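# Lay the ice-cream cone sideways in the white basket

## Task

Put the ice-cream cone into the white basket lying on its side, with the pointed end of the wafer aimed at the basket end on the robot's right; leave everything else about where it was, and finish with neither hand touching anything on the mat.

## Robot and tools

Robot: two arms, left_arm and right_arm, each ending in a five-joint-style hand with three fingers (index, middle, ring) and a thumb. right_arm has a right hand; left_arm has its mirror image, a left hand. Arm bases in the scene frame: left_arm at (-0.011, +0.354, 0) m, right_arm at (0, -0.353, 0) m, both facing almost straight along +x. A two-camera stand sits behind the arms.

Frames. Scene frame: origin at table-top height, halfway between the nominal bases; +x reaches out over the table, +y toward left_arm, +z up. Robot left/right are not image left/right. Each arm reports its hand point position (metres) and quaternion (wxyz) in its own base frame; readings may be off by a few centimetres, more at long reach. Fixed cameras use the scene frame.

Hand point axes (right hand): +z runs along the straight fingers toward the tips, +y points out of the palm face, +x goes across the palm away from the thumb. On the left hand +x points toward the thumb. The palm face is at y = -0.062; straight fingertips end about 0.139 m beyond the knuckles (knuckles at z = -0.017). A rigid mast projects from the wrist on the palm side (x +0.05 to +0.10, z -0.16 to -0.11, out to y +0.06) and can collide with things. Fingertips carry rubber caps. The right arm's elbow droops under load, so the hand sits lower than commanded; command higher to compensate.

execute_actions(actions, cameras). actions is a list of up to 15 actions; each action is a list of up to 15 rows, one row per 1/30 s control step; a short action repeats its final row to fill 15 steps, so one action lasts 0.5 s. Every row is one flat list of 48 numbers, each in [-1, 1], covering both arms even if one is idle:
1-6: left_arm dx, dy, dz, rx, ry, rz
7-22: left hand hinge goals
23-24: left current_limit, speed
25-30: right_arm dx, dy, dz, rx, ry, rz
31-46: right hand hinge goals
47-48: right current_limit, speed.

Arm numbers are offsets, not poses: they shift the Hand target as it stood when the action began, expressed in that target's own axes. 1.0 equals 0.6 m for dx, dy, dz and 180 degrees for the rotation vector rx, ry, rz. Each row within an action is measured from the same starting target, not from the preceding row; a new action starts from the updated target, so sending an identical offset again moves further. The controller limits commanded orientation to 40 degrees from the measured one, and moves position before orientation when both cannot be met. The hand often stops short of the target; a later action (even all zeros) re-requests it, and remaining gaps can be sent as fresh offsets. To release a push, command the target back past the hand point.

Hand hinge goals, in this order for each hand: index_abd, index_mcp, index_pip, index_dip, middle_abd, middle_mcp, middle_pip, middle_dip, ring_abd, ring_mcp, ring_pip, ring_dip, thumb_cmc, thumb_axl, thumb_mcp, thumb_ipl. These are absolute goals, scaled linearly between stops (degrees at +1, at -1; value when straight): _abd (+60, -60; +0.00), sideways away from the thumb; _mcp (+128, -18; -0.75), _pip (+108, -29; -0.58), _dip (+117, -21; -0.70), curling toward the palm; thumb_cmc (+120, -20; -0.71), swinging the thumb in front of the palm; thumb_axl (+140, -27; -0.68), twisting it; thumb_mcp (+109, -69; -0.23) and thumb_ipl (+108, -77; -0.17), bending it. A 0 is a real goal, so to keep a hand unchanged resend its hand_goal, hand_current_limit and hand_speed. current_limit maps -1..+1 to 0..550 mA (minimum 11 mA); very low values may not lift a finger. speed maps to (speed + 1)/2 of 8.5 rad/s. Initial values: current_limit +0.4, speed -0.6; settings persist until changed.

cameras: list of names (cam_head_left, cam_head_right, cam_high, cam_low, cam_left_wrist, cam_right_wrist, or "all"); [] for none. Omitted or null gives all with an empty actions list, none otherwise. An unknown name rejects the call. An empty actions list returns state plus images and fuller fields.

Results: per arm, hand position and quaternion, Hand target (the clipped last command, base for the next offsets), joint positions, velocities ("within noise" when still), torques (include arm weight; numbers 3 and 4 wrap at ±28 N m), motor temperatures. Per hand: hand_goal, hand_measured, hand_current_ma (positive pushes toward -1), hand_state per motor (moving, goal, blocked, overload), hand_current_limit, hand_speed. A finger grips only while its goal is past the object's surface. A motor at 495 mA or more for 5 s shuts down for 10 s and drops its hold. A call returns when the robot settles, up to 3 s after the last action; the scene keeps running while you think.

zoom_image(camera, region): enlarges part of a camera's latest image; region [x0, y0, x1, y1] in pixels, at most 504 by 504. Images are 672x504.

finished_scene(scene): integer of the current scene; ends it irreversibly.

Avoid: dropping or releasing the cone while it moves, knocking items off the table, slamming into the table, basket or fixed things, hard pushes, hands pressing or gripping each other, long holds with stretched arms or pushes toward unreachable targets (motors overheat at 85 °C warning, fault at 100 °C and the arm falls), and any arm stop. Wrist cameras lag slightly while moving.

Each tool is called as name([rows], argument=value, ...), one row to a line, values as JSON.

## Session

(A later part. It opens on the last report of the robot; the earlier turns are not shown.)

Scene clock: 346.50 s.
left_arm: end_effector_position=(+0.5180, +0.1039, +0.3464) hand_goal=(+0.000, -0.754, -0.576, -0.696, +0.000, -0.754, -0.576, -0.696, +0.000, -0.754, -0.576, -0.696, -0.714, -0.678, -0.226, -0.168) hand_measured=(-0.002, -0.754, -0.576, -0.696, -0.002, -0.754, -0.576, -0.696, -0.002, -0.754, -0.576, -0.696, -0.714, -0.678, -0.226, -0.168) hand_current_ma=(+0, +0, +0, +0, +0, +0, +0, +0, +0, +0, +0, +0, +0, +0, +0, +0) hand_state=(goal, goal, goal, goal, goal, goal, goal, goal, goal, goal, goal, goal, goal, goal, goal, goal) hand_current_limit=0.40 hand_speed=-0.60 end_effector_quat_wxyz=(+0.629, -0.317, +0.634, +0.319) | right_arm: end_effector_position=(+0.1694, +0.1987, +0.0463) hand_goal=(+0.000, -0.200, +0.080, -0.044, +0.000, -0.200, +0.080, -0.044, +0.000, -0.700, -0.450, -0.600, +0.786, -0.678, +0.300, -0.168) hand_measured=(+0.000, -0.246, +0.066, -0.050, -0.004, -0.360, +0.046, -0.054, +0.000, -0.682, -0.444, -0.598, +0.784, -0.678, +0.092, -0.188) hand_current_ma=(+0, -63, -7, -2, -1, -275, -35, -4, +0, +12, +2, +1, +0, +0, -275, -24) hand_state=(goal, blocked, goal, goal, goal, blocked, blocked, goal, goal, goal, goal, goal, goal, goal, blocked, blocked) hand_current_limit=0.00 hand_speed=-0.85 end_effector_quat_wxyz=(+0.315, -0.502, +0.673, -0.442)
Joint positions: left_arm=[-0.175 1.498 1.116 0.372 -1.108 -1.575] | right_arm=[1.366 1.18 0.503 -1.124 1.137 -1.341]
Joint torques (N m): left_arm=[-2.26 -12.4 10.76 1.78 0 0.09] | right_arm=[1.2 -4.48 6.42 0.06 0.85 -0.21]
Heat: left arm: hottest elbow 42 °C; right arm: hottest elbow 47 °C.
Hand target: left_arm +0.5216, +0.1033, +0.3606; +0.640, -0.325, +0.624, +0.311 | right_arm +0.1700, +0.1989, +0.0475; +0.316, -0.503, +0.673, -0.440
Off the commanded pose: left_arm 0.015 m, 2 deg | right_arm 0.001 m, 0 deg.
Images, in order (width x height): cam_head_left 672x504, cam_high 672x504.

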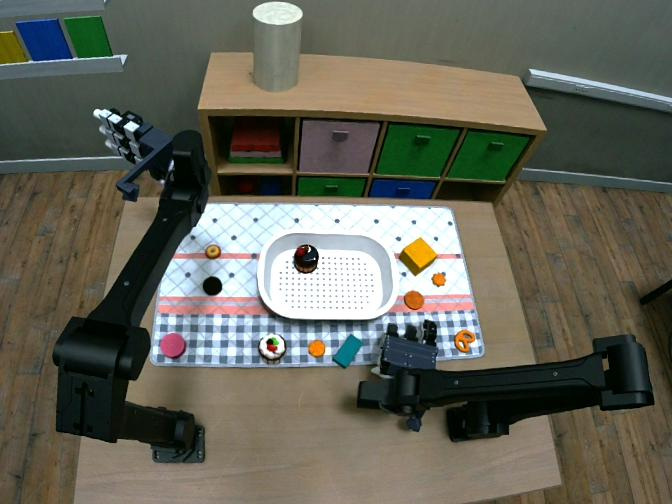

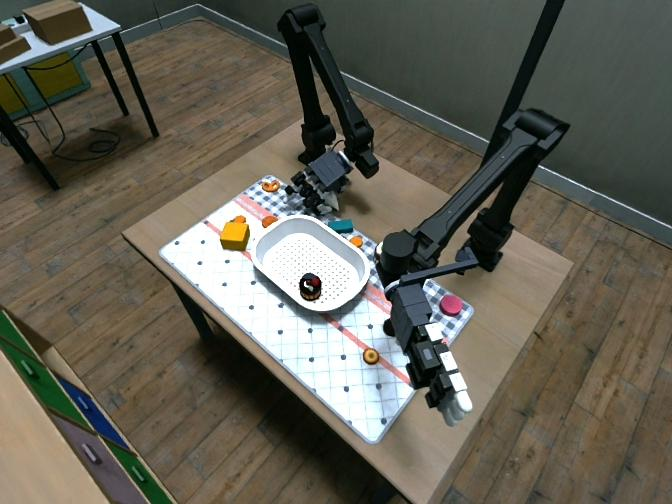

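execute_actions([
  [[0,0,0,0,0,0, 0,-0.754,-0.576,-0.696, 0,-0.754,-0.576,-0.696, 0,-0.754,-0.576,-0.696, -0.714,-0.678,-0.226,-0.168, 0.4,-0.6, 0.0014,-0.0607,-0.0275,0,0,0, 0,-0.2,0.08,-0.043, 0,-0.2,0.08,-0.043, 0,-0.6,-0.28,0.754, 0.786,-0.677,0.3,-0.168, 0.0,-0.7]],
], cameras=["cam_head_left","cam_high","cam_right_wrist"])

zoom_image(camera="cam_high", region=[270, 150, 370, 240])

Scene clock: 353.87 s.
left_arm: end_effector_position=(+0.5180, +0.1039, +0.3464) hand_goal=(+0.000, -0.754, -0.576, -0.696, +0.000, -0.754, -0.576, -0.696, +0.000, -0.754, -0.576, -0.696, -0.714, -0.678, -0.226, -0.168) hand_measured=(-0.002, -0.754, -0.576, -0.696, -0.002, -0.754, -0.576, -0.696, -0.002, -0.754, -0.576, -0.696, -0.714, -0.678, -0.226, -0.168) hand_current_ma=(+0, +0, +0, +0, +0, +0, +0, +0, +0, +0, +0, +0, +0, +0, +0, +0) hand_state=(goal, goal, goal, goal, goal, goal, goal, goal, goal, goal, goal, goal, goal, goal, goal, goal) hand_current_limit=0.40 hand_speed=-0.60 end_effector_quat_wxyz=(+0.629, -0.317, +0.634, +0.319) | right_arm: end_effector_position=(+0.1655, +0.1792, +0.0684) hand_goal=(+0.000, -0.200, +0.080, -0.044, +0.000, -0.200, +0.080, -0.044, +0.000, -0.600, -0.280, +0.754, +0.786, -0.678, +0.300, -0.168) hand_measured=(+0.000, -0.242, +0.066, -0.050, -0.004, -0.348, +0.038, -0.062, +0.000, -0.594, -0.282, +0.750, +0.784, -0.678, +0.092, -0.192) hand_current_ma=(+0, -55, -7, -2, -1, -275, -51, -12, +0, +2, +0, -1, +0, +0, -275, -31) hand_state=(goal, blocked, goal, goal, goal, blocked, blocked, goal, goal, goal, goal, goal, goal, goal, blocked, blocked) hand_current_limit=0.00 hand_speed=-0.70 end_effector_quat_wxyz=(+0.302, -0.511, +0.665, -0.452)
Joint positions: left_arm=[-0.175 1.498 1.116 0.372 -1.108 -1.575] | right_arm=[1.362 1.086 0.511 -1.253 1.135 -1.355]
Joint torques (N m): left_arm=[-2.43 -12.4 10.74 1.76 0 0.1] | right_arm=[0.85 -3.66 11.04 -0.94 0.89 -0.19]
Heat: left arm: hottest elbow 42 °C; right arm: hottest elbow 46 °C.
Hand target: left_arm +0.5216, +0.1033, +0.3606; +0.640, -0.325, +0.624, +0.311 | right_arm +0.1700, +0.1988, +0.0876; +0.316, -0.503, +0.674, -0.440
Off the commanded pose: left_arm 0.015 m, 2 deg | right_arm 0.028 m, 2 deg.
camera_calibration:
cam_right_wrist: T_world_to_cam=[[-0.0340248, 0.790582, -0.61141, -0.0607473], [-0.246221, 0.586277, 0.771787, -0.156965], [0.968616, 0.176802, 0.17471, -0.0792439], [0, 0, 0, 1]] pos_world=[0.0360419, 0.154061, 0.0978468]
Images, in order (width x height): cam_head_left 672x504, cam_high 672x504, cam_right_wrist 672x504.

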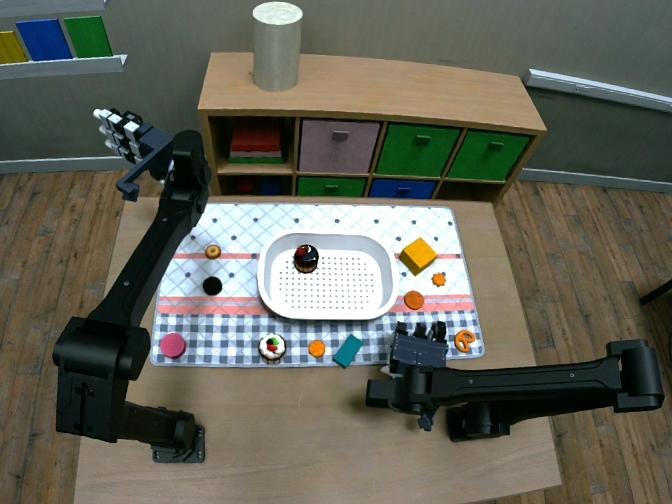

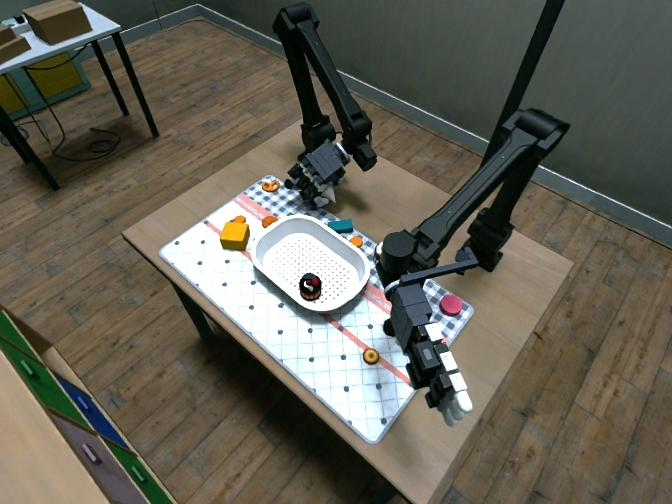

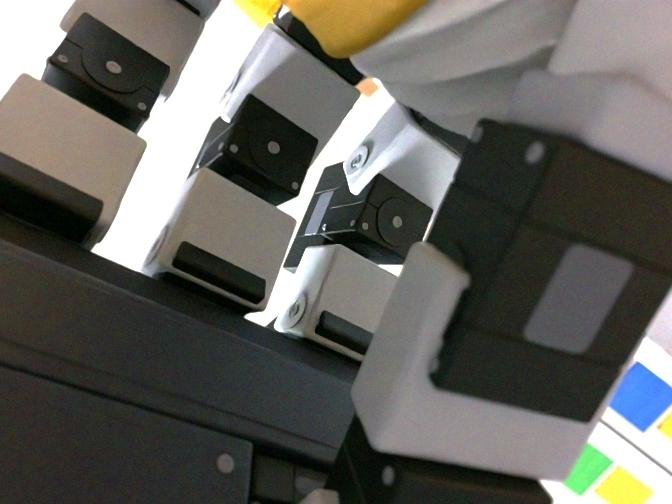

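Scaled by 5.040 from the camera's 672x504 image, which has a finer 960x720 frame.

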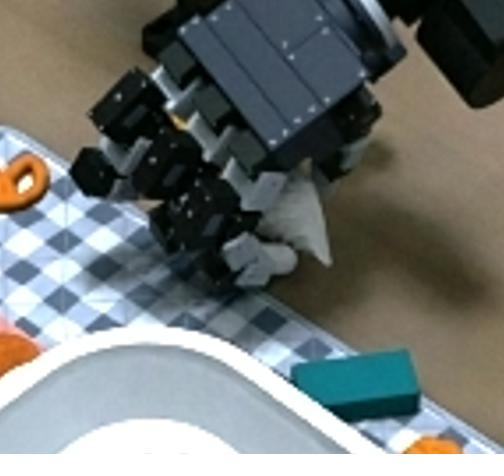

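execute_actions([
  [[0,0,0,0,0,0, 0,-0.754,-0.576,-0.696, 0,-0.754,-0.576,-0.696, 0,-0.754,-0.576,-0.696, -0.714,-0.678,-0.226,-0.168, 0.4,-0.6, 0.0014,-0.0758,-0.0343,0,0,0, 0,-0.2,0.08,-0.043, 0,-0.2,0.08,-0.043, 0,-0.55,0.883,0.754, 0.786,-0.677,0.3,-0.168, 0.0,-0.7]],
  [[0,0,0,0,0,0, 0,-0.754,-0.576,-0.696, 0,-0.754,-0.576,-0.696, 0,-0.754,-0.576,-0.696, -0.714,-0.678,-0.226,-0.168, 0.4,-0.6, -0.0053,-0.0861,0.0071,0,0,0, 0,-0.2,0.08,-0.043, 0,-0.2,0.08,-0.043, 0,-0.55,0.883,0.754, 0.786,-0.677,0.3,-0.168, 0.0,-0.7]],
], cameras=["cam_head_left","cam_high"])

zoom_image(camera="cam_high", region=[250, 100, 380, 220])

Scene clock: 361.20 s.
left_arm: end_effector_position=(+0.5180, +0.1039, +0.3464) hand_goal=(+0.000, -0.754, -0.576, -0.696, +0.000, -0.754, -0.576, -0.696, +0.000, -0.754, -0.576, -0.696, -0.714, -0.678, -0.226, -0.168) hand_measured=(-0.002, -0.754, -0.576, -0.696, -0.002, -0.754, -0.576, -0.696, -0.002, -0.754, -0.576, -0.696, -0.714, -0.678, -0.226, -0.168) hand_current_ma=(+0, +0, +0, +0, +0, +0, +0, +0, +0, +0, +0, +0, +0, +0, +0, +0) hand_state=(goal, goal, goal, goal, goal, goal, goal, goal, goal, goal, goal, goal, goal, goal, goal, goal) hand_current_limit=0.40 hand_speed=-0.60 end_effector_quat_wxyz=(+0.629, -0.317, +0.634, +0.319) | right_arm: end_effector_position=(+0.1883, +0.1803, +0.1597) hand_goal=(+0.000, -0.200, +0.080, -0.044, +0.000, -0.200, +0.080, -0.044, +0.000, -0.550, +0.882, +0.754, +0.786, -0.678, +0.300, -0.168) hand_measured=(+0.000, -0.240, +0.066, -0.050, -0.004, -0.346, +0.036, -0.062, +0.000, -0.544, +0.876, +0.752, +0.784, -0.678, +0.092, -0.192) hand_current_ma=(+0, -52, -7, -2, -1, -275, -54, -13, +0, +2, -2, -1, +0, +0, -275, -34) hand_state=(goal, blocked, goal, goal, goal, blocked, blocked, goal, goal, goal, goal, goal, goal, goal, blocked, blocked) hand_current_limit=0.00 hand_speed=-0.70 end_effector_quat_wxyz=(+0.297, -0.513, +0.664, -0.456)
Joint positions: left_arm=[-0.175 1.498 1.116 0.372 -1.108 -1.575] | right_arm=[1.26 0.93 0.688 -1.384 1.15 -1.592]
Joint torques (N m): left_arm=[-2.43 -12.28 10.78 1.81 -0.01 0.09] | right_arm=[1.38 -2.67 12.33 0.25 0.9 -0.29]
Heat: left arm: hottest elbow 42 °C; right arm: hottest elbow 48 °C.
Hand target: left_arm +0.5216, +0.1033, +0.3606; +0.640, -0.325, +0.624, +0.311 | right_arm +0.1953, +0.1951, +0.1827; +0.316, -0.503, +0.673, -0.441
Off the commanded pose: left_arm 0.015 m, 2 deg | right_arm 0.028 m, 3 deg.
Images, in order (width x height): cam_head_left 672x504, cam_high 672x504.

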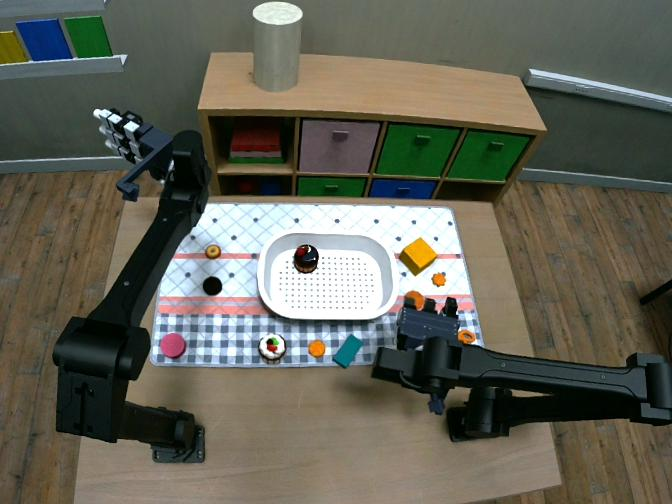

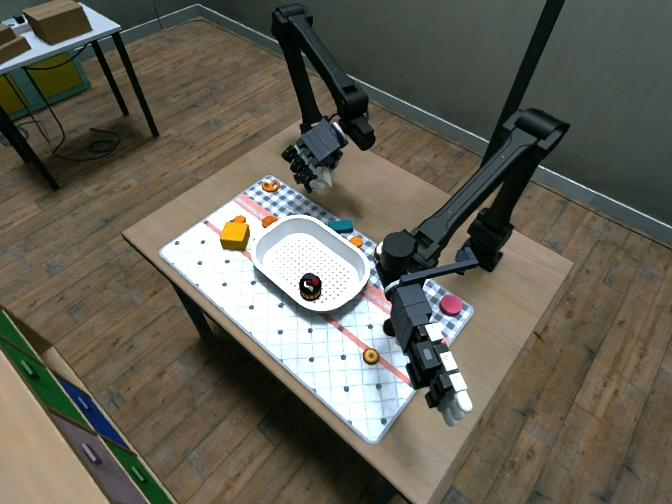

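Scaled by 3.877 from the camera's 672x504 image, which has a finer 960x720 frame.

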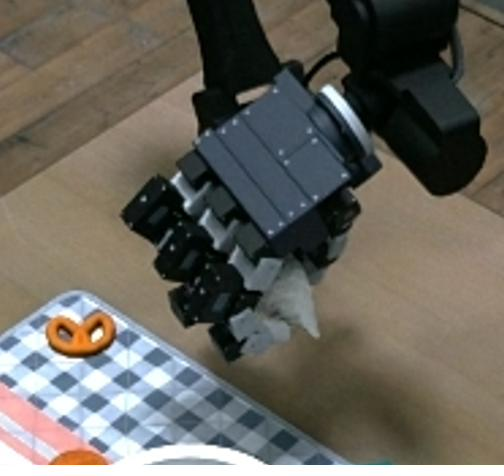

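execute_actions([
  [[0,0,0,0,0,0, 0,-0.754,-0.576,-0.696, 0,-0.754,-0.576,-0.696, 0,-0.754,-0.576,-0.696, -0.714,-0.678,-0.226,-0.168, 0.4,-0.6, -0.067,-0.0295,0.0595,-0.0149,0.0083,0.0044, 0,-0.2,0.08,-0.043, 0,-0.2,0.08,-0.043, 0,-0.55,0.883,0.754, 0.786,-0.677,0.3,-0.168, 0.0,-0.7]],
  [[0,0,0,0,0,0, 0,-0.754,-0.576,-0.696, 0,-0.754,-0.576,-0.696, 0,-0.754,-0.576,-0.696, -0.714,-0.678,-0.226,-0.168, 0.4,-0.6, -0.0687,-0.0312,0.056,-0.0149,0.0083,0.0044, 0,-0.2,0.08,-0.043, 0,-0.2,0.08,-0.043, 0,-0.55,0.883,0.754, 0.786,-0.677,0.3,-0.168, 0.0,-0.7]],
  [[0,0,0,0,0,0, 0,-0.754,-0.576,-0.696, 0,-0.754,-0.576,-0.696, 0,-0.754,-0.576,-0.696, -0.714,-0.678,-0.226,-0.168, 0.4,-0.6, -0.0705,-0.0328,0.0527,-0.0149,0.0083,0.0044, 0,-0.2,0.08,-0.043, 0,-0.2,0.08,-0.043, 0,-0.55,0.883,0.754, 0.786,-0.677,0.3,-0.168, 0.0,-0.7]],
], cameras=["cam_head_left","cam_high"])

zoom_image(camera="cam_high", region=[230, 120, 400, 280])

zoom_image(camera="cam_head_left", region=[240, 200, 440, 380])

Scene clock: 381.77 s.
left_arm: end_effector_position=(+0.5180, +0.1039, +0.3464) hand_goal=(+0.000, -0.754, -0.576, -0.696, +0.000, -0.754, -0.576, -0.696, +0.000, -0.754, -0.576, -0.696, -0.714, -0.678, -0.226, -0.168) hand_measured=(-0.002, -0.754, -0.576, -0.696, -0.002, -0.754, -0.576, -0.696, -0.002, -0.754, -0.576, -0.696, -0.714, -0.678, -0.226, -0.168) hand_current_ma=(+0, +0, +0, +0, +0, +0, +0, +0, +0, +0, +0, +0, +0, +0, +0, +0) hand_state=(goal, goal, goal, goal, goal, goal, goal, goal, goal, goal, goal, goal, goal, goal, goal, goal) hand_current_limit=0.40 hand_speed=-0.60 end_effector_quat_wxyz=(+0.629, -0.317, +0.634, +0.319) | right_arm: end_effector_position=(+0.3261, +0.2565, +0.1555) hand_goal=(+0.000, -0.200, +0.080, -0.044, +0.000, -0.200, +0.080, -0.044, +0.000, -0.550, +0.882, +0.754, +0.786, -0.678, +0.300, -0.168) hand_measured=(+0.000, -0.240, +0.066, -0.050, -0.004, -0.346, +0.036, -0.062, +0.000, -0.544, +0.876, +0.752, +0.784, -0.678, +0.092, -0.194) hand_current_ma=(+0, -51, -7, -2, -1, -275, -55, -13, +0, +2, -1, -1, +0, +0, -275, -34) hand_state=(goal, blocked, goal, goal, goal, blocked, blocked, goal, goal, goal, goal, goal, goal, goal, blocked, blocked) hand_current_limit=0.00 hand_speed=-0.70 end_effector_quat_wxyz=(+0.235, -0.504, +0.722, -0.412)
Joint positions: left_arm=[-0.175 1.498 1.116 0.372 -1.108 -1.575] | right_arm=[0.889 1.284 0.965 -0.908 0.946 -2.078]
Joint torques (N m): left_arm=[-2.43 -12.4 10.77 1.81 0.01 0.09] | right_arm=[1.73 -7.82 14 0.91 0.65 -0.27]
Heat: left arm: hottest elbow 42 °C; right arm: hottest elbow 49 °C.
Hand target: left_arm +0.5216, +0.1033, +0.3606; +0.640, -0.325, +0.624, +0.311 | right_arm +0.3446, +0.2749, +0.1848; +0.262, -0.492, +0.725, -0.405
Off the commanded pose: left_arm 0.015 m, 2 deg | right_arm 0.039 m, 4 deg.
joint sent to its limit (right arm) — joint 6 (wrist roll), lower limit. The joint targets still meet the commanded pose.
Images, in order (width x height): cam_head_left 672x504, cam_high 672x504.

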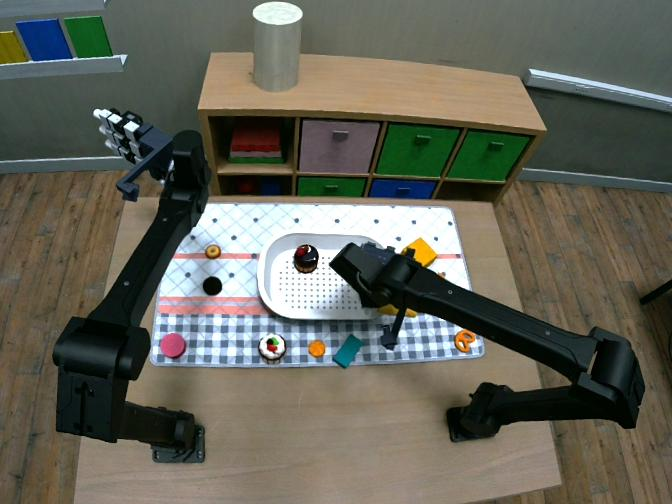

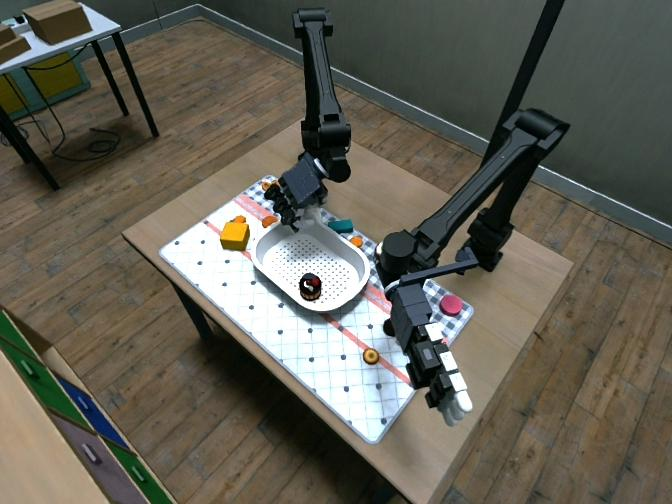

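Scaled by 2.965 from the camera's 672x504 image, which has a finer 960x720 frame.

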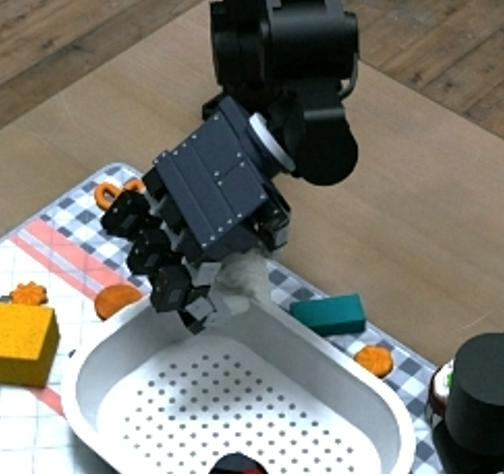

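Scaled by 2.520 from the camera's 672x504 image, which has a finer 960x720 frame.

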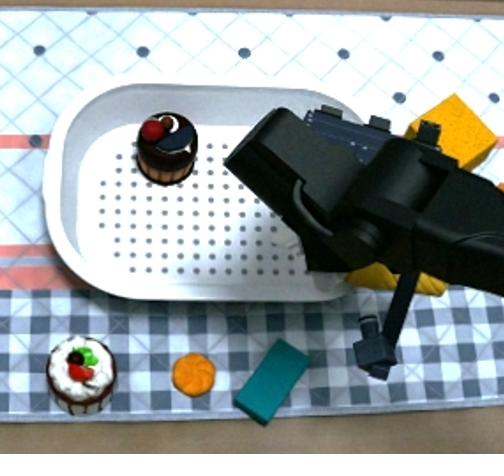

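execute_actions([
  [[0,0,0,0,0,0, 0,-0.754,-0.576,-0.696, 0,-0.754,-0.576,-0.696, 0,-0.754,-0.576,-0.696, -0.714,-0.678,-0.226,-0.168, 0.4,-0.6, -0.0761,-0.0289,0.043,0,0,0, 0,-0.2,0.08,-0.043, 0,-0.2,0.08,-0.043, 0,-0.55,0.883,0.754, 0.786,-0.677,0.3,-0.168, 0.0,-0.7]],
  [[0,0,0,0,0,0, 0,-0.754,-0.576,-0.696, 0,-0.754,-0.576,-0.696, 0,-0.754,-0.576,-0.696, -0.714,-0.678,-0.226,-0.168, 0.4,-0.6, -0.0761,-0.0289,0.043,0,0,0, 0,-0.2,0.08,-0.043, 0,-0.2,0.08,-0.043, 0,-0.55,0.883,0.754, 0.786,-0.677,0.3,-0.168, 0.0,-0.7]],
], cameras=["cam_head_left","cam_high"])

zoom_image(camera="cam_high", region=[230, 140, 400, 320])

zoom_image(camera="cam_head_left", region=[240, 180, 440, 360])

Scene clock: 408.10 s.
left_arm: end_effector_position=(+0.5180, +0.1039, +0.3464) hand_goal=(+0.000, -0.754, -0.576, -0.696, +0.000, -0.754, -0.576, -0.696, +0.000, -0.754, -0.576, -0.696, -0.714, -0.678, -0.226, -0.168) hand_measured=(-0.002, -0.754, -0.576, -0.696, -0.002, -0.754, -0.576, -0.696, -0.002, -0.754, -0.576, -0.696, -0.714, -0.678, -0.226, -0.168) hand_current_ma=(+0, +0, +0, +0, +0, +0, +0, +0, +0, +0, +0, +0, +0, +0, +0, +0) hand_state=(goal, goal, goal, goal, goal, goal, goal, goal, goal, goal, goal, goal, goal, goal, goal, goal) hand_current_limit=0.40 hand_speed=-0.60 end_effector_quat_wxyz=(+0.629, -0.317, +0.634, +0.319) | right_arm: end_effector_position=(+0.4191, +0.3238, +0.1559) hand_goal=(+0.000, -0.200, +0.080, -0.044, +0.000, -0.200, +0.080, -0.044, +0.000, -0.550, +0.882, +0.754, +0.786, -0.678, +0.300, -0.168) hand_measured=(+0.000, -0.240, +0.066, -0.050, -0.004, -0.346, +0.036, -0.062, +0.000, -0.544, +0.876, +0.752, +0.784, -0.678, +0.092, -0.194) hand_current_ma=(+0, -51, -7, -2, -1, -275, -55, -13, +0, +2, -1, -1, +0, +0, -275, -34) hand_state=(goal, blocked, goal, goal, goal, blocked, blocked, goal, goal, goal, goal, goal, goal, goal, blocked, blocked) hand_current_limit=0.00 hand_speed=-0.70 end_effector_quat_wxyz=(+0.229, -0.481, +0.737, -0.415)
Joint positions: left_arm=[-0.175 1.498 1.116 0.372 -1.108 -1.575] | right_arm=[0.83 1.576 1.267 -0.9 0.942 -2.084]
Joint torques (N m): left_arm=[-2.32 -12.28 10.73 1.77 0.01 0.1] | right_arm=[1.38 -12.51 13.76 0.21 0.67 -0.22]
Motor temperatures (°C): left_arm=[29 34 43 30 31 31] | right_arm=[29 29 55 30 32 30]
Heat: left arm: hottest elbow 43 °C; right arm: hottest elbow 55 °C.
Hand target: left_arm +0.5216, +0.1033, +0.3606; +0.640, -0.325, +0.624, +0.311 | right_arm +0.4367, +0.3361, +0.1849; +0.262, -0.492, +0.725, -0.405
Off the commanded pose: left_arm 0.015 m, 2 deg | right_arm 0.036 m, 4 deg.
joint sent to its limit (right arm) — joint 6 (wrist roll), lower limit. The joint targets are off in orientation, not in position.
Images, in order (width x height): cam_head_left 672x504, cam_high 672x504.

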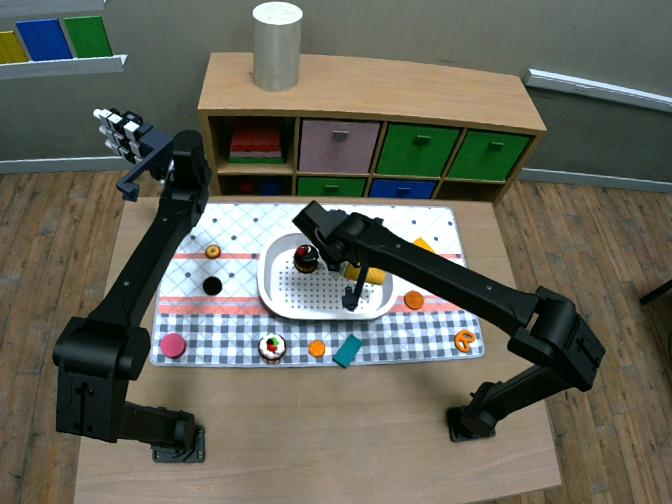

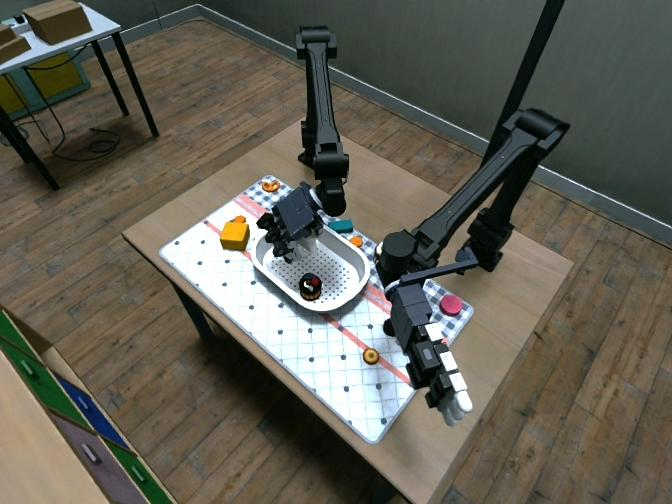

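Scaled by 2.800 from the camera's 672x504 image, which has a finer 960x720 frame.

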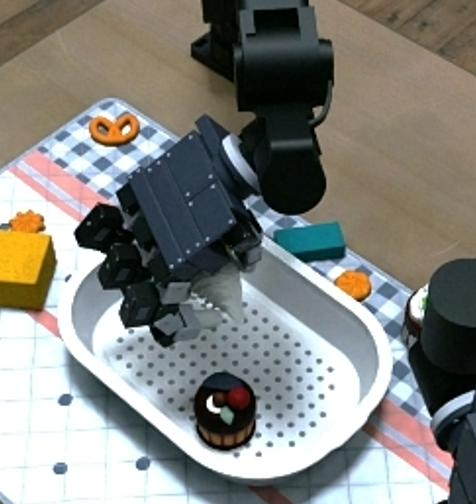

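Scaled by 2.520 from the camera's 672x504 image, which has a finer 960x720 frame.

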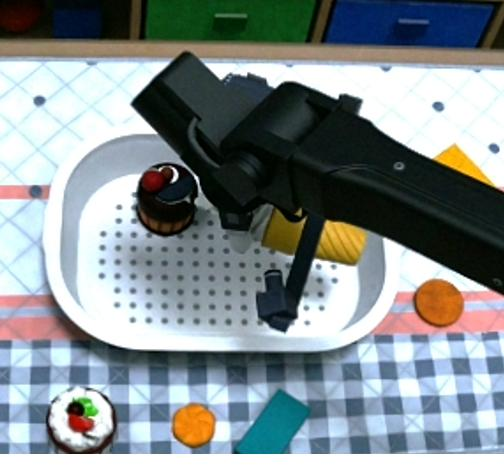

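execute_actions([
  [[0,0,0,0,0,0, 0,-0.754,-0.576,-0.696, 0,-0.754,-0.576,-0.696, 0,-0.754,-0.576,-0.696, -0.714,-0.678,-0.226,-0.168, 0.4,-0.6, 0.0458,0.0895,0.0438,0,0,0, 0,-0.2,0.08,-0.043, 0,-0.2,0.08,-0.043, 0,-0.55,0.883,0.754, 0.786,-0.677,0.3,-0.168, 0.0,-0.7]],
], cameras=["cam_head_left","cam_high"])

zoom_image(camera="cam_high", region=[230, 140, 400, 320])

zoom_image(camera="cam_head_left", region=[240, 180, 440, 360])

Scene clock: 429.07 s.
left_arm: end_effector_position=(+0.5180, +0.1039, +0.3464) hand_goal=(+0.000, -0.754, -0.576, -0.696, +0.000, -0.754, -0.576, -0.696, +0.000, -0.754, -0.576, -0.696, -0.714, -0.678, -0.226, -0.168) hand_measured=(-0.002, -0.754, -0.576, -0.696, -0.002, -0.754, -0.576, -0.696, -0.002, -0.754, -0.576, -0.696, -0.714, -0.678, -0.226, -0.168) hand_current_ma=(+0, +0, +0, +0, +0, +0, +0, +0, +0, +0, +0, +0, +0, +0, +0, +0) hand_state=(goal, goal, goal, goal, goal, goal, goal, goal, goal, goal, goal, goal, goal, goal, goal, goal) hand_current_limit=0.40 hand_speed=-0.60 end_effector_quat_wxyz=(+0.629, -0.317, +0.634, +0.319) | right_arm: end_effector_position=(+0.4121, +0.3112, +0.1145) hand_goal=(+0.000, -0.200, +0.080, -0.044, +0.000, -0.200, +0.080, -0.044, +0.000, -0.550, +0.882, +0.754, +0.786, -0.678, +0.300, -0.168) hand_measured=(+0.000, -0.240, +0.066, -0.050, -0.004, -0.346, +0.036, -0.062, +0.000, -0.544, +0.876, +0.752, +0.784, -0.678, +0.092, -0.194) hand_current_ma=(+0, -51, -7, -2, -1, -275, -55, -13, +0, +2, -1, -1, +0, +0, -275, -34) hand_state=(goal, blocked, goal, goal, goal, blocked, blocked, goal, goal, goal, goal, goal, goal, goal, blocked, blocked) hand_current_limit=0.00 hand_speed=-0.70 end_effector_quat_wxyz=(+0.235, -0.475, +0.741, -0.413)
Joint positions: left_arm=[-0.175 1.498 1.116 0.372 -1.108 -1.575] | right_arm=[0.822 1.572 1.143 -0.761 0.939 -2.084]
Joint torques (N m): left_arm=[-2.32 -12.34 10.76 1.76 0 0.1] | right_arm=[2.14 -12.16 9.16 1.18 0.83 -0.2]
Motor temperatures (°C): left_arm=[29 34 43 30 31 31] | right_arm=[29 30 55 30 32 30]
Heat: left arm: hottest elbow 43 °C; right arm: hottest elbow 55 °C.
Hand target: left_arm +0.5216, +0.1033, +0.3606; +0.640, -0.325, +0.624, +0.311 | right_arm +0.4199, +0.3120, +0.1261; +0.262, -0.492, +0.725, -0.405
Off the commanded pose: left_arm 0.015 m, 2 deg | right_arm 0.014 m, 4 deg.
joint sent to its limit (right arm) — joint 6 (wrist roll), lower limit. The joint targets are off in orientation, not in position.
Images, in order (width x height): cam_head_left 672x504, cam_high 672x504.

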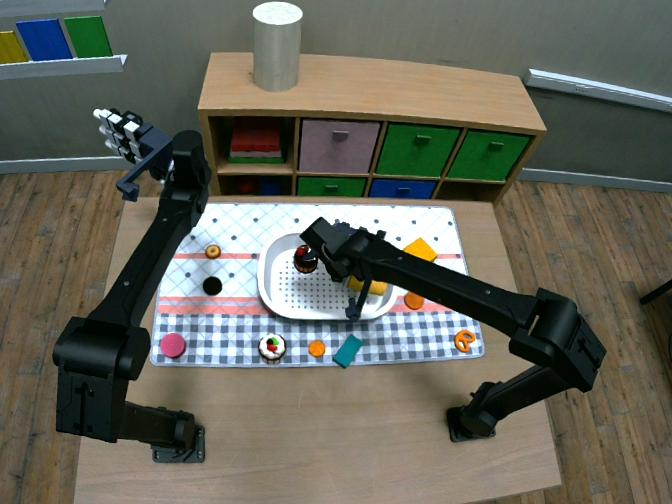

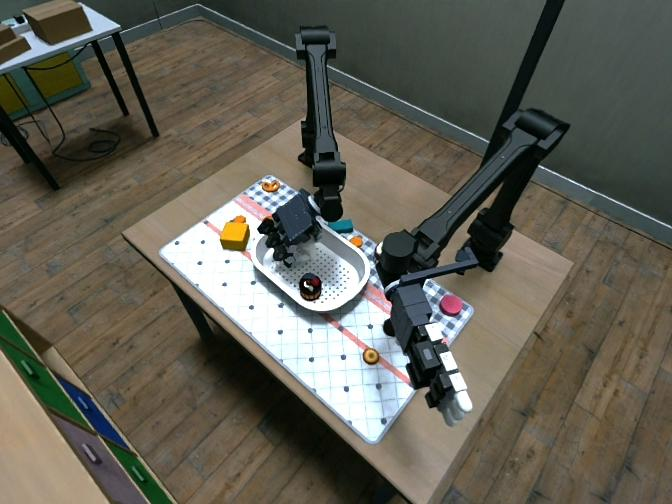

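Scaled by 2.800 from the camera's 672x504 image, which has a finer 960x720 frame.

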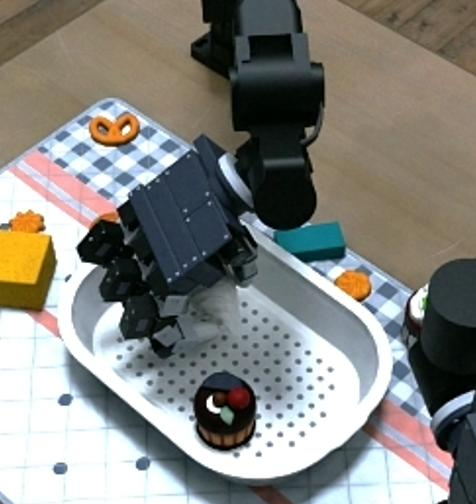

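Scaled by 2.520 from the camera's 672x504 image, which has a finer 960x720 frame.

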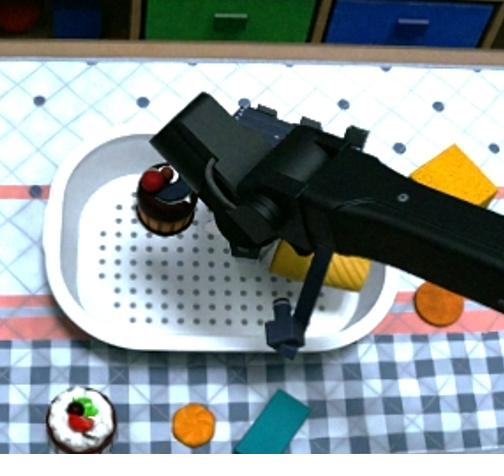

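execute_actions([
  [[0,0,0,0,0,0, 0,-0.754,-0.576,-0.696, 0,-0.754,-0.576,-0.696, 0,-0.754,-0.576,-0.696, -0.714,-0.678,-0.226,-0.168, 0.4,-0.6, -0.0017,0.0477,0.0212,0,0,0, 0,-0.2,0.08,-0.043, 0,-0.2,0.08,-0.043, 0,-0.55,0.883,0.754, 0.786,-0.677,0.3,-0.168, 0.0,-0.7]],
  [[0,0,0,0,0,0, 0,-0.754,-0.576,-0.696, 0,-0.754,-0.576,-0.696, 0,-0.754,-0.576,-0.696, -0.714,-0.678,-0.226,-0.168, 0.4,-0.6, 0,0.0267,0.0169,0,0,0, 0,-0.2,0.08,-0.043, 0,-0.2,0.08,-0.043, 0,-0.55,0.883,0.754, 0.786,-0.677,0.3,-0.168, 0.0,-0.7]],
], cameras=["cam_head_left","cam_high"])

zoom_image(camera="cam_high", region=[230, 140, 400, 320])

zoom_image(camera="cam_head_left", region=[240, 180, 440, 360])

Scene clock: 444.80 s.
left_arm: end_effector_position=(+0.5180, +0.1039, +0.3464) hand_goal=(+0.000, -0.754, -0.576, -0.696, +0.000, -0.754, -0.576, -0.696, +0.000, -0.754, -0.576, -0.696, -0.714, -0.678, -0.226, -0.168) hand_measured=(-0.002, -0.754, -0.576, -0.696, -0.002, -0.754, -0.576, -0.696, -0.002, -0.754, -0.576, -0.696, -0.714, -0.678, -0.226, -0.168) hand_current_ma=(+0, +0, +0, +0, +0, +0, +0, +0, +0, +0, +0, +0, +0, +0, +0, +0) hand_state=(goal, goal, goal, goal, goal, goal, goal, goal, goal, goal, goal, goal, goal, goal, goal, goal) hand_current_limit=0.40 hand_speed=-0.60 end_effector_quat_wxyz=(+0.629, -0.317, +0.634, +0.319) | right_arm: end_effector_position=(+0.4117, +0.3107, +0.0710) hand_goal=(+0.000, -0.200, +0.080, -0.044, +0.000, -0.200, +0.080, -0.044, +0.000, -0.550, +0.882, +0.754, +0.786, -0.678, +0.300, -0.168) hand_measured=(+0.000, -0.240, +0.066, -0.050, -0.004, -0.346, +0.036, -0.062, +0.000, -0.544, +0.876, +0.752, +0.784, -0.678, +0.092, -0.194) hand_current_ma=(+0, -51, -7, -2, -1, -275, -55, -13, +0, +2, -1, -1, +0, +0, -275, -34) hand_state=(goal, blocked, goal, goal, goal, blocked, blocked, goal, goal, goal, goal, goal, goal, goal, blocked, blocked) hand_current_limit=0.00 hand_speed=-0.70 end_effector_quat_wxyz=(+0.241, -0.472, +0.742, -0.411)
Joint positions: left_arm=[-0.175 1.498 1.116 0.372 -1.108 -1.575] | right_arm=[0.822 1.619 1.069 -0.625 0.939 -2.084]
Joint torques (N m): left_arm=[-2.26 -12.28 10.74 1.77 0 0.09] | right_arm=[1.79 -12.22 8.32 1.33 0.79 -0.24]
Heat: left arm: hottest elbow 43 °C; right arm: hottest elbow 53 °C.
Hand target: left_arm +0.5216, +0.1033, +0.3606; +0.640, -0.325, +0.624, +0.311 | right_arm +0.4157, +0.3139, +0.0760; +0.262, -0.492, +0.725, -0.405
Off the commanded pose: left_arm 0.015 m, 2 deg | right_arm 0.007 m, 4 deg.
joint sent to its limit (right arm) — joint 6 (wrist roll), lower limit. The joint targets are off in orientation, not in position.
Images, in order (width x height): cam_head_left 672x504, cam_high 672x504.

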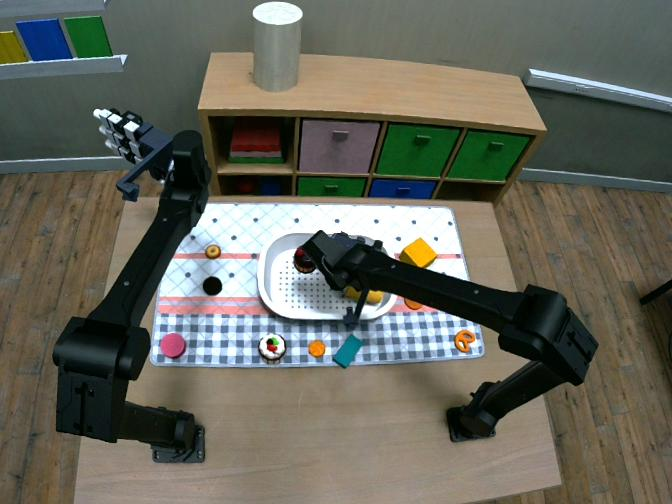

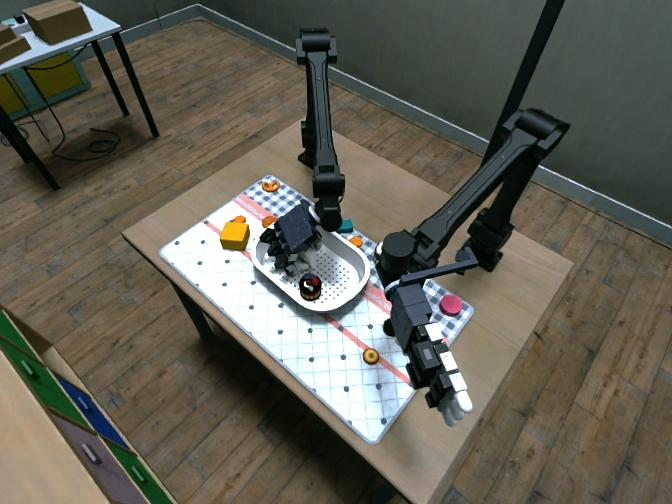

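Scaled by 2.800 from the camera's 672x504 image, which has a finer 960x720 frame.

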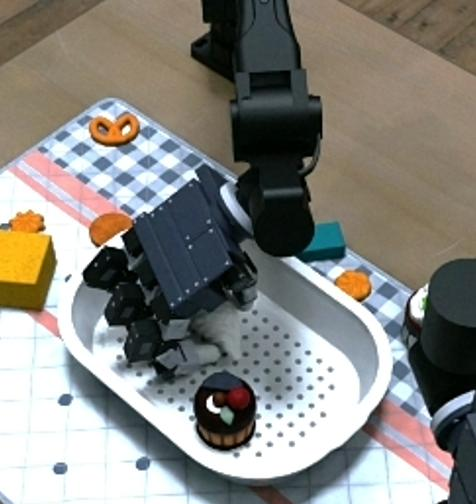

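Scaled by 2.520 from the camera's 672x504 image, which has a finer 960x720 frame.

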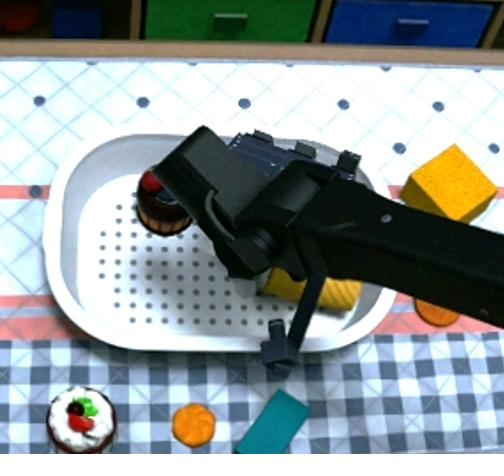

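execute_actions([
  [[0,0,0,0,0,0, 0,-0.754,-0.576,-0.696, 0,-0.754,-0.576,-0.696, 0,-0.754,-0.576,-0.696, -0.714,-0.678,-0.226,-0.168, 0.4,-0.6, 0,0.0098,0.0062,0,0,0, 0,-0.2,0.08,-0.043, 0,-0.2,0.08,-0.043, 0,-0.55,0.883,0.754, 0.786,-0.677,0.3,-0.168, 0.0,-0.7]],
], cameras=[])

Scene clock: 450.17 s.
left_arm: end_effector_position=(+0.5180, +0.1039, +0.3464) hand_goal=(+0.000, -0.754, -0.576, -0.696, +0.000, -0.754, -0.576, -0.696, +0.000, -0.754, -0.576, -0.696, -0.714, -0.678, -0.226, -0.168) hand_measured=(-0.002, -0.754, -0.576, -0.696, -0.002, -0.754, -0.576, -0.696, -0.002, -0.754, -0.576, -0.696, -0.714, -0.678, -0.226, -0.168) hand_current_ma=(+0, +0, +0, +0, +0, +0, +0, +0, +0, +0, +0, +0, +0, +0, +0, +0) hand_state=(goal, goal, goal, goal, goal, goal, goal, goal, goal, goal, goal, goal, goal, goal, goal, goal) hand_current_limit=0.40 hand_speed=-0.60 end_effector_quat_wxyz=(+0.629, -0.317, +0.634, +0.319) | right_arm: end_effector_position=(+0.4124, +0.3115, +0.0669) hand_goal=(+0.000, -0.200, +0.080, -0.044, +0.000, -0.200, +0.080, -0.044, +0.000, -0.550, +0.882, +0.754, +0.786, -0.678, +0.300, -0.168) hand_measured=(+0.000, -0.240, +0.066, -0.050, -0.004, -0.346, +0.036, -0.062, +0.000, -0.544, +0.876, +0.752, +0.784, -0.678, +0.092, -0.194) hand_current_ma=(+0, -51, -7, -2, -1, -275, -55, -13, +0, +2, -1, -1, +0, +0, -275, -34) hand_state=(goal, blocked, goal, goal, goal, blocked, blocked, goal, goal, goal, goal, goal, goal, goal, blocked, blocked) hand_current_limit=0.00 hand_speed=-0.70 end_effector_quat_wxyz=(+0.244, -0.470, +0.742, -0.411)
Joint positions: left_arm=[-0.175 1.498 1.116 0.372 -1.108 -1.575] | right_arm=[0.822 1.625 1.062 -0.606 0.939 -2.084]
Joint torques (N m): left_arm=[-2.26 -12.34 10.77 1.81 0 0.09] | right_arm=[2.37 -11.52 7.99 1.37 0.74 -0.21]
Heat: left arm: hottest elbow 43 °C; right arm: hottest elbow 52 °C.
Hand target: left_arm +0.5216, +0.1033, +0.3606; +0.640, -0.325, +0.624, +0.311 | right_arm +0.4157, +0.3138, +0.0692; +0.262, -0.492, +0.725, -0.405
Off the commanded pose: left_arm 0.015 m, 2 deg | right_arm 0.005 m, 4 deg.
joint sent to its limit (right arm) — joint 6 (wrist roll), lower limit. The joint targets are off in orientation, not in position.
No camera images: "cameras" was empty.

execute_actions([
  [[0,0,0,0,0,0, 0,-0.754,-0.576,-0.696, 0,-0.754,-0.576,-0.696, 0,-0.754,-0.576,-0.696, -0.714,-0.678,-0.226,-0.168, 0.4,-0.6, 0,0.007,0.0044,0,0,0, 0,-0.2,0.08,-0.043, 0,-0.2,0.08,-0.043, 0,-0.55,0.883,0.754, 0.786,-0.677,0.3,-0.168, 0.0,-0.7]],
], cameras=["cam_high"])

zoom_image(camera="cam_high", region=[240, 190, 340, 310])

Scene clock: 454.23 s.
left_arm: end_effector_position=(+0.5180, +0.1039, +0.3464) hand_goal=(+0.000, -0.754, -0.576, -0.696, +0.000, -0.754, -0.576, -0.696, +0.000, -0.754, -0.576, -0.696, -0.714, -0.678, -0.226, -0.168) hand_measured=(-0.002, -0.754, -0.576, -0.696, -0.002, -0.754, -0.576, -0.696, -0.002, -0.754, -0.576, -0.696, -0.714, -0.678, -0.226, -0.168) hand_current_ma=(+0, +0, +0, +0, +0, +0, +0, +0, +0, +0, +0, +0, +0, +0, +0, +0) hand_state=(goal, goal, goal, goal, goal, goal, goal, goal, goal, goal, goal, goal, goal, goal, goal, goal) hand_current_limit=0.40 hand_speed=-0.60 end_effector_quat_wxyz=(+0.629, -0.317, +0.634, +0.319) | right_arm: end_effector_position=(+0.4137, +0.3128, +0.0649) hand_goal=(+0.000, -0.200, +0.080, -0.044, +0.000, -0.200, +0.080, -0.044, +0.000, -0.550, +0.882, +0.754, +0.786, -0.678, +0.300, -0.168) hand_measured=(+0.000, -0.240, +0.066, -0.052, -0.004, -0.346, +0.036, -0.062, +0.000, -0.544, +0.876, +0.752, +0.784, -0.678, +0.092, -0.194) hand_current_ma=(+0, -51, -8, -3, -1, -275, -55, -13, +0, +2, -1, -1, -1, +0, -275, -34) hand_state=(goal, blocked, goal, goal, goal, blocked, blocked, goal, goal, goal, goal, goal, goal, goal, blocked, blocked) hand_current_limit=0.00 hand_speed=-0.70 end_effector_quat_wxyz=(+0.247, -0.469, +0.742, -0.410)
Joint positions: left_arm=[-0.175 1.498 1.116 0.372 -1.108 -1.575] | right_arm=[0.822 1.629 1.06 -0.594 0.939 -2.084]
Joint torques (N m): left_arm=[-2.37 -12.28 10.77 1.8 0 0.09] | right_arm=[2.43 -11.69 7.87 1.42 0.71 -0.22]
Heat: left arm: hottest elbow 43 °C; right arm: hottest elbow 52 °C.
Hand target: left_arm +0.5216, +0.1033, +0.3606; +0.640, -0.325, +0.624, +0.311 | right_arm +0.4156, +0.3136, +0.0641; +0.262, -0.492, +0.725, -0.405
Off the commanded pose: left_arm 0.015 m, 2 deg | right_arm 0.002 m, 4 deg.
joint sent to its limit (right arm) — joint 6 (wrist roll), lower limit. The joint targets are off in orientation, not in position.
Images, in order (width x height): cam_high 672x504.

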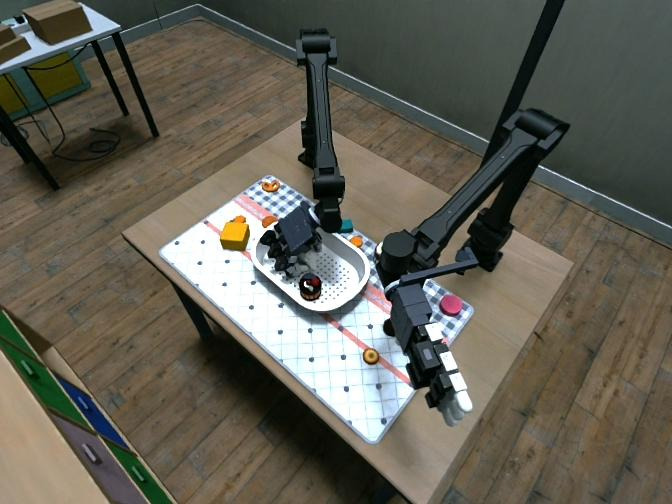

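Scaled by 4.200 from the camera's 672x504 image, which has a finer 960x720 frame.

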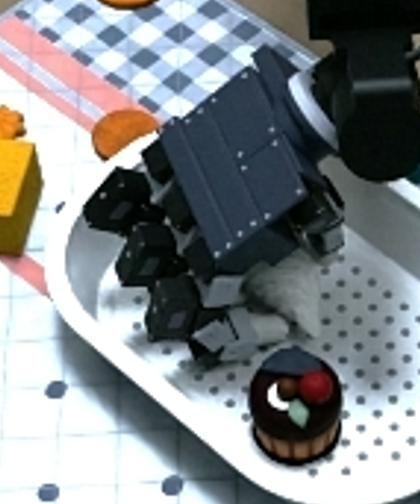

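execute_actions([
  [[0,0,0,0,0,0, 0,-0.754,-0.576,-0.696, 0,-0.754,-0.576,-0.696, 0,-0.754,-0.576,-0.696, -0.714,-0.678,-0.226,-0.168, 0.4,-0.6, 0,-0.002,-0.0013,0,0,0, 0,-0.36,0.08,-0.043, 0,-0.43,0.08,-0.043, 0,-0.55,0.883,0.754, 0.786,-0.677,0.03,-0.168, 0.0,-0.85]],
  [[0,0,0,0,0,0, 0,-0.754,-0.576,-0.696, 0,-0.754,-0.576,-0.696, 0,-0.754,-0.576,-0.696, -0.714,-0.678,-0.226,-0.168, 0.4,-0.6, 0,-0.012,-0.0076,0,0,0, 0,-0.45,0.08,-0.043, 0,-0.53,0.08,-0.043, 0,-0.55,0.883,0.754, 0.786,-0.677,-0.08,-0.168, 0.0,-0.85]],
], cameras=["cam_high","cam_head_left"])

zoom_image(camera="cam_high", region=[240, 190, 340, 310])

zoom_image(camera="cam_head_left", region=[240, 180, 440, 360])

Scene clock: 467.57 s.
left_arm: end_effector_position=(+0.5180, +0.1039, +0.3464) hand_goal=(+0.000, -0.754, -0.576, -0.696, +0.000, -0.754, -0.576, -0.696, +0.000, -0.754, -0.576, -0.696, -0.714, -0.678, -0.226, -0.168) hand_measured=(-0.002, -0.754, -0.576, -0.696, -0.002, -0.754, -0.576, -0.696, -0.002, -0.754, -0.576, -0.696, -0.714, -0.678, -0.226, -0.168) hand_current_ma=(+0, +0, +0, +0, +0, +0, +0, +0, +0, +0, +0, +0, +0, +0, +0, +0) hand_state=(goal, goal, goal, goal, goal, goal, goal, goal, goal, goal, goal, goal, goal, goal, goal, goal) hand_current_limit=0.40 hand_speed=-0.60 end_effector_quat_wxyz=(+0.629, -0.317, +0.634, +0.319) | right_arm: end_effector_position=(+0.4133, +0.3124, +0.0647) hand_goal=(+0.000, -0.450, +0.080, -0.044, +0.000, -0.530, +0.080, -0.044, +0.000, -0.550, +0.882, +0.754, +0.786, -0.678, -0.080, -0.168) hand_measured=(+0.000, -0.438, +0.076, -0.048, -0.002, -0.518, +0.076, -0.048, +0.000, -0.544, +0.876, +0.752, +0.778, -0.678, -0.074, -0.170) hand_current_ma=(+0, +7, -1, -1, +0, +8, -1, -1, +0, +2, -1, -1, -3, +0, +2, +0) hand_state=(goal, goal, goal, goal, goal, goal, goal, goal, goal, goal, goal, goal, goal, goal, goal, goal) hand_current_limit=0.00 hand_speed=-0.85 end_effector_quat_wxyz=(+0.246, -0.469, +0.742, -0.410)
Joint positions: left_arm=[-0.175 1.498 1.116 0.372 -1.108 -1.575] | right_arm=[0.822 1.629 1.06 -0.596 0.939 -2.084]
Joint torques (N m): left_arm=[-2.26 -12.16 10.76 1.8 0 0.09] | right_arm=[2.08 -12.98 8.77 0.35 0.75 -0.15]
Heat: left arm: hottest elbow 43 °C; right arm: hottest elbow 51 °C.
Hand target: left_arm +0.5216, +0.1033, +0.3606; +0.640, -0.325, +0.624, +0.311 | right_arm +0.4156, +0.3139, +0.0740; +0.262, -0.492, +0.725, -0.405
Off the commanded pose: left_arm 0.015 m, 2 deg | right_arm 0.010 m, 4 deg.
joint sent to its limit (right arm) — joint 6 (wrist roll), lower limit. The joint targets are off in orientation, not in position.
Images, in order (width x height): cam_head_left 672x504, cam_high 672x504.

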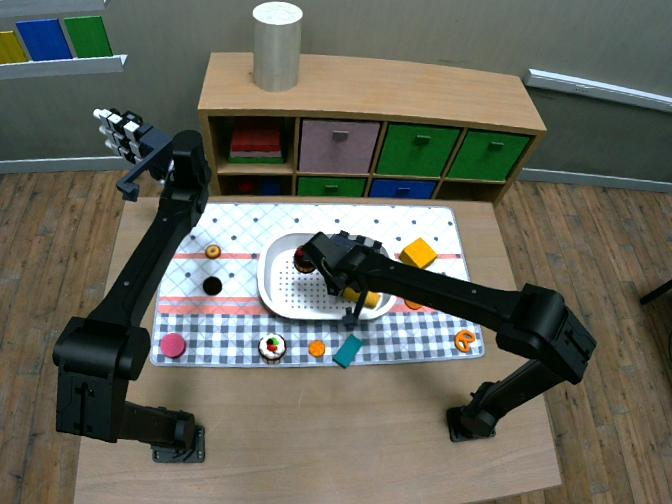

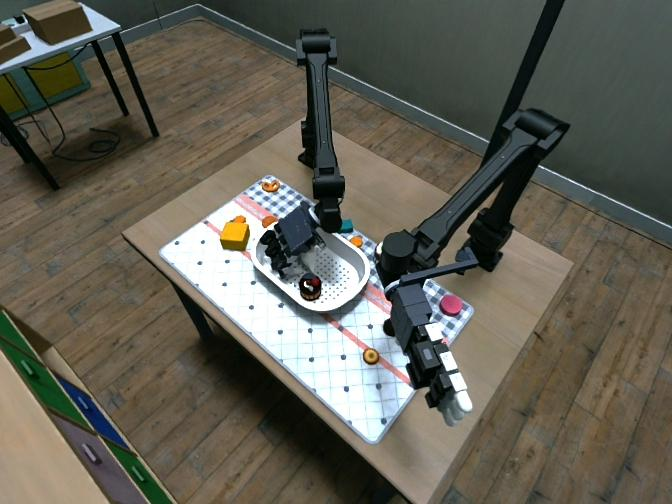

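Scaled by 4.200 from the camera's 672x504 image, which has a finer 960x720 frame.

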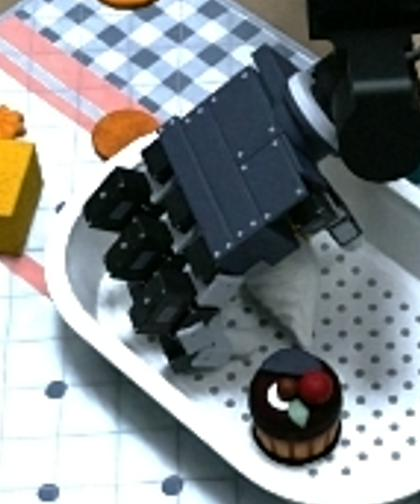

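Scaled by 2.520 from the camera's 672x504 image, which has a finer 960x720 frame.

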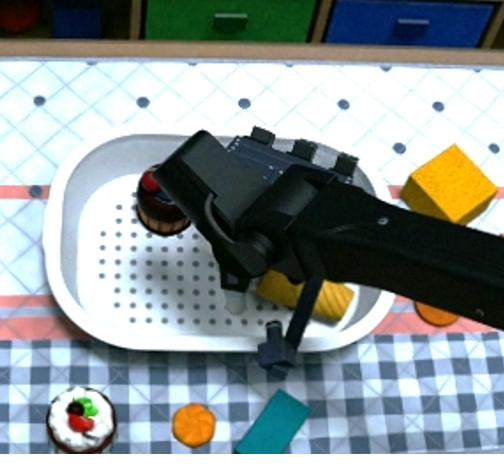

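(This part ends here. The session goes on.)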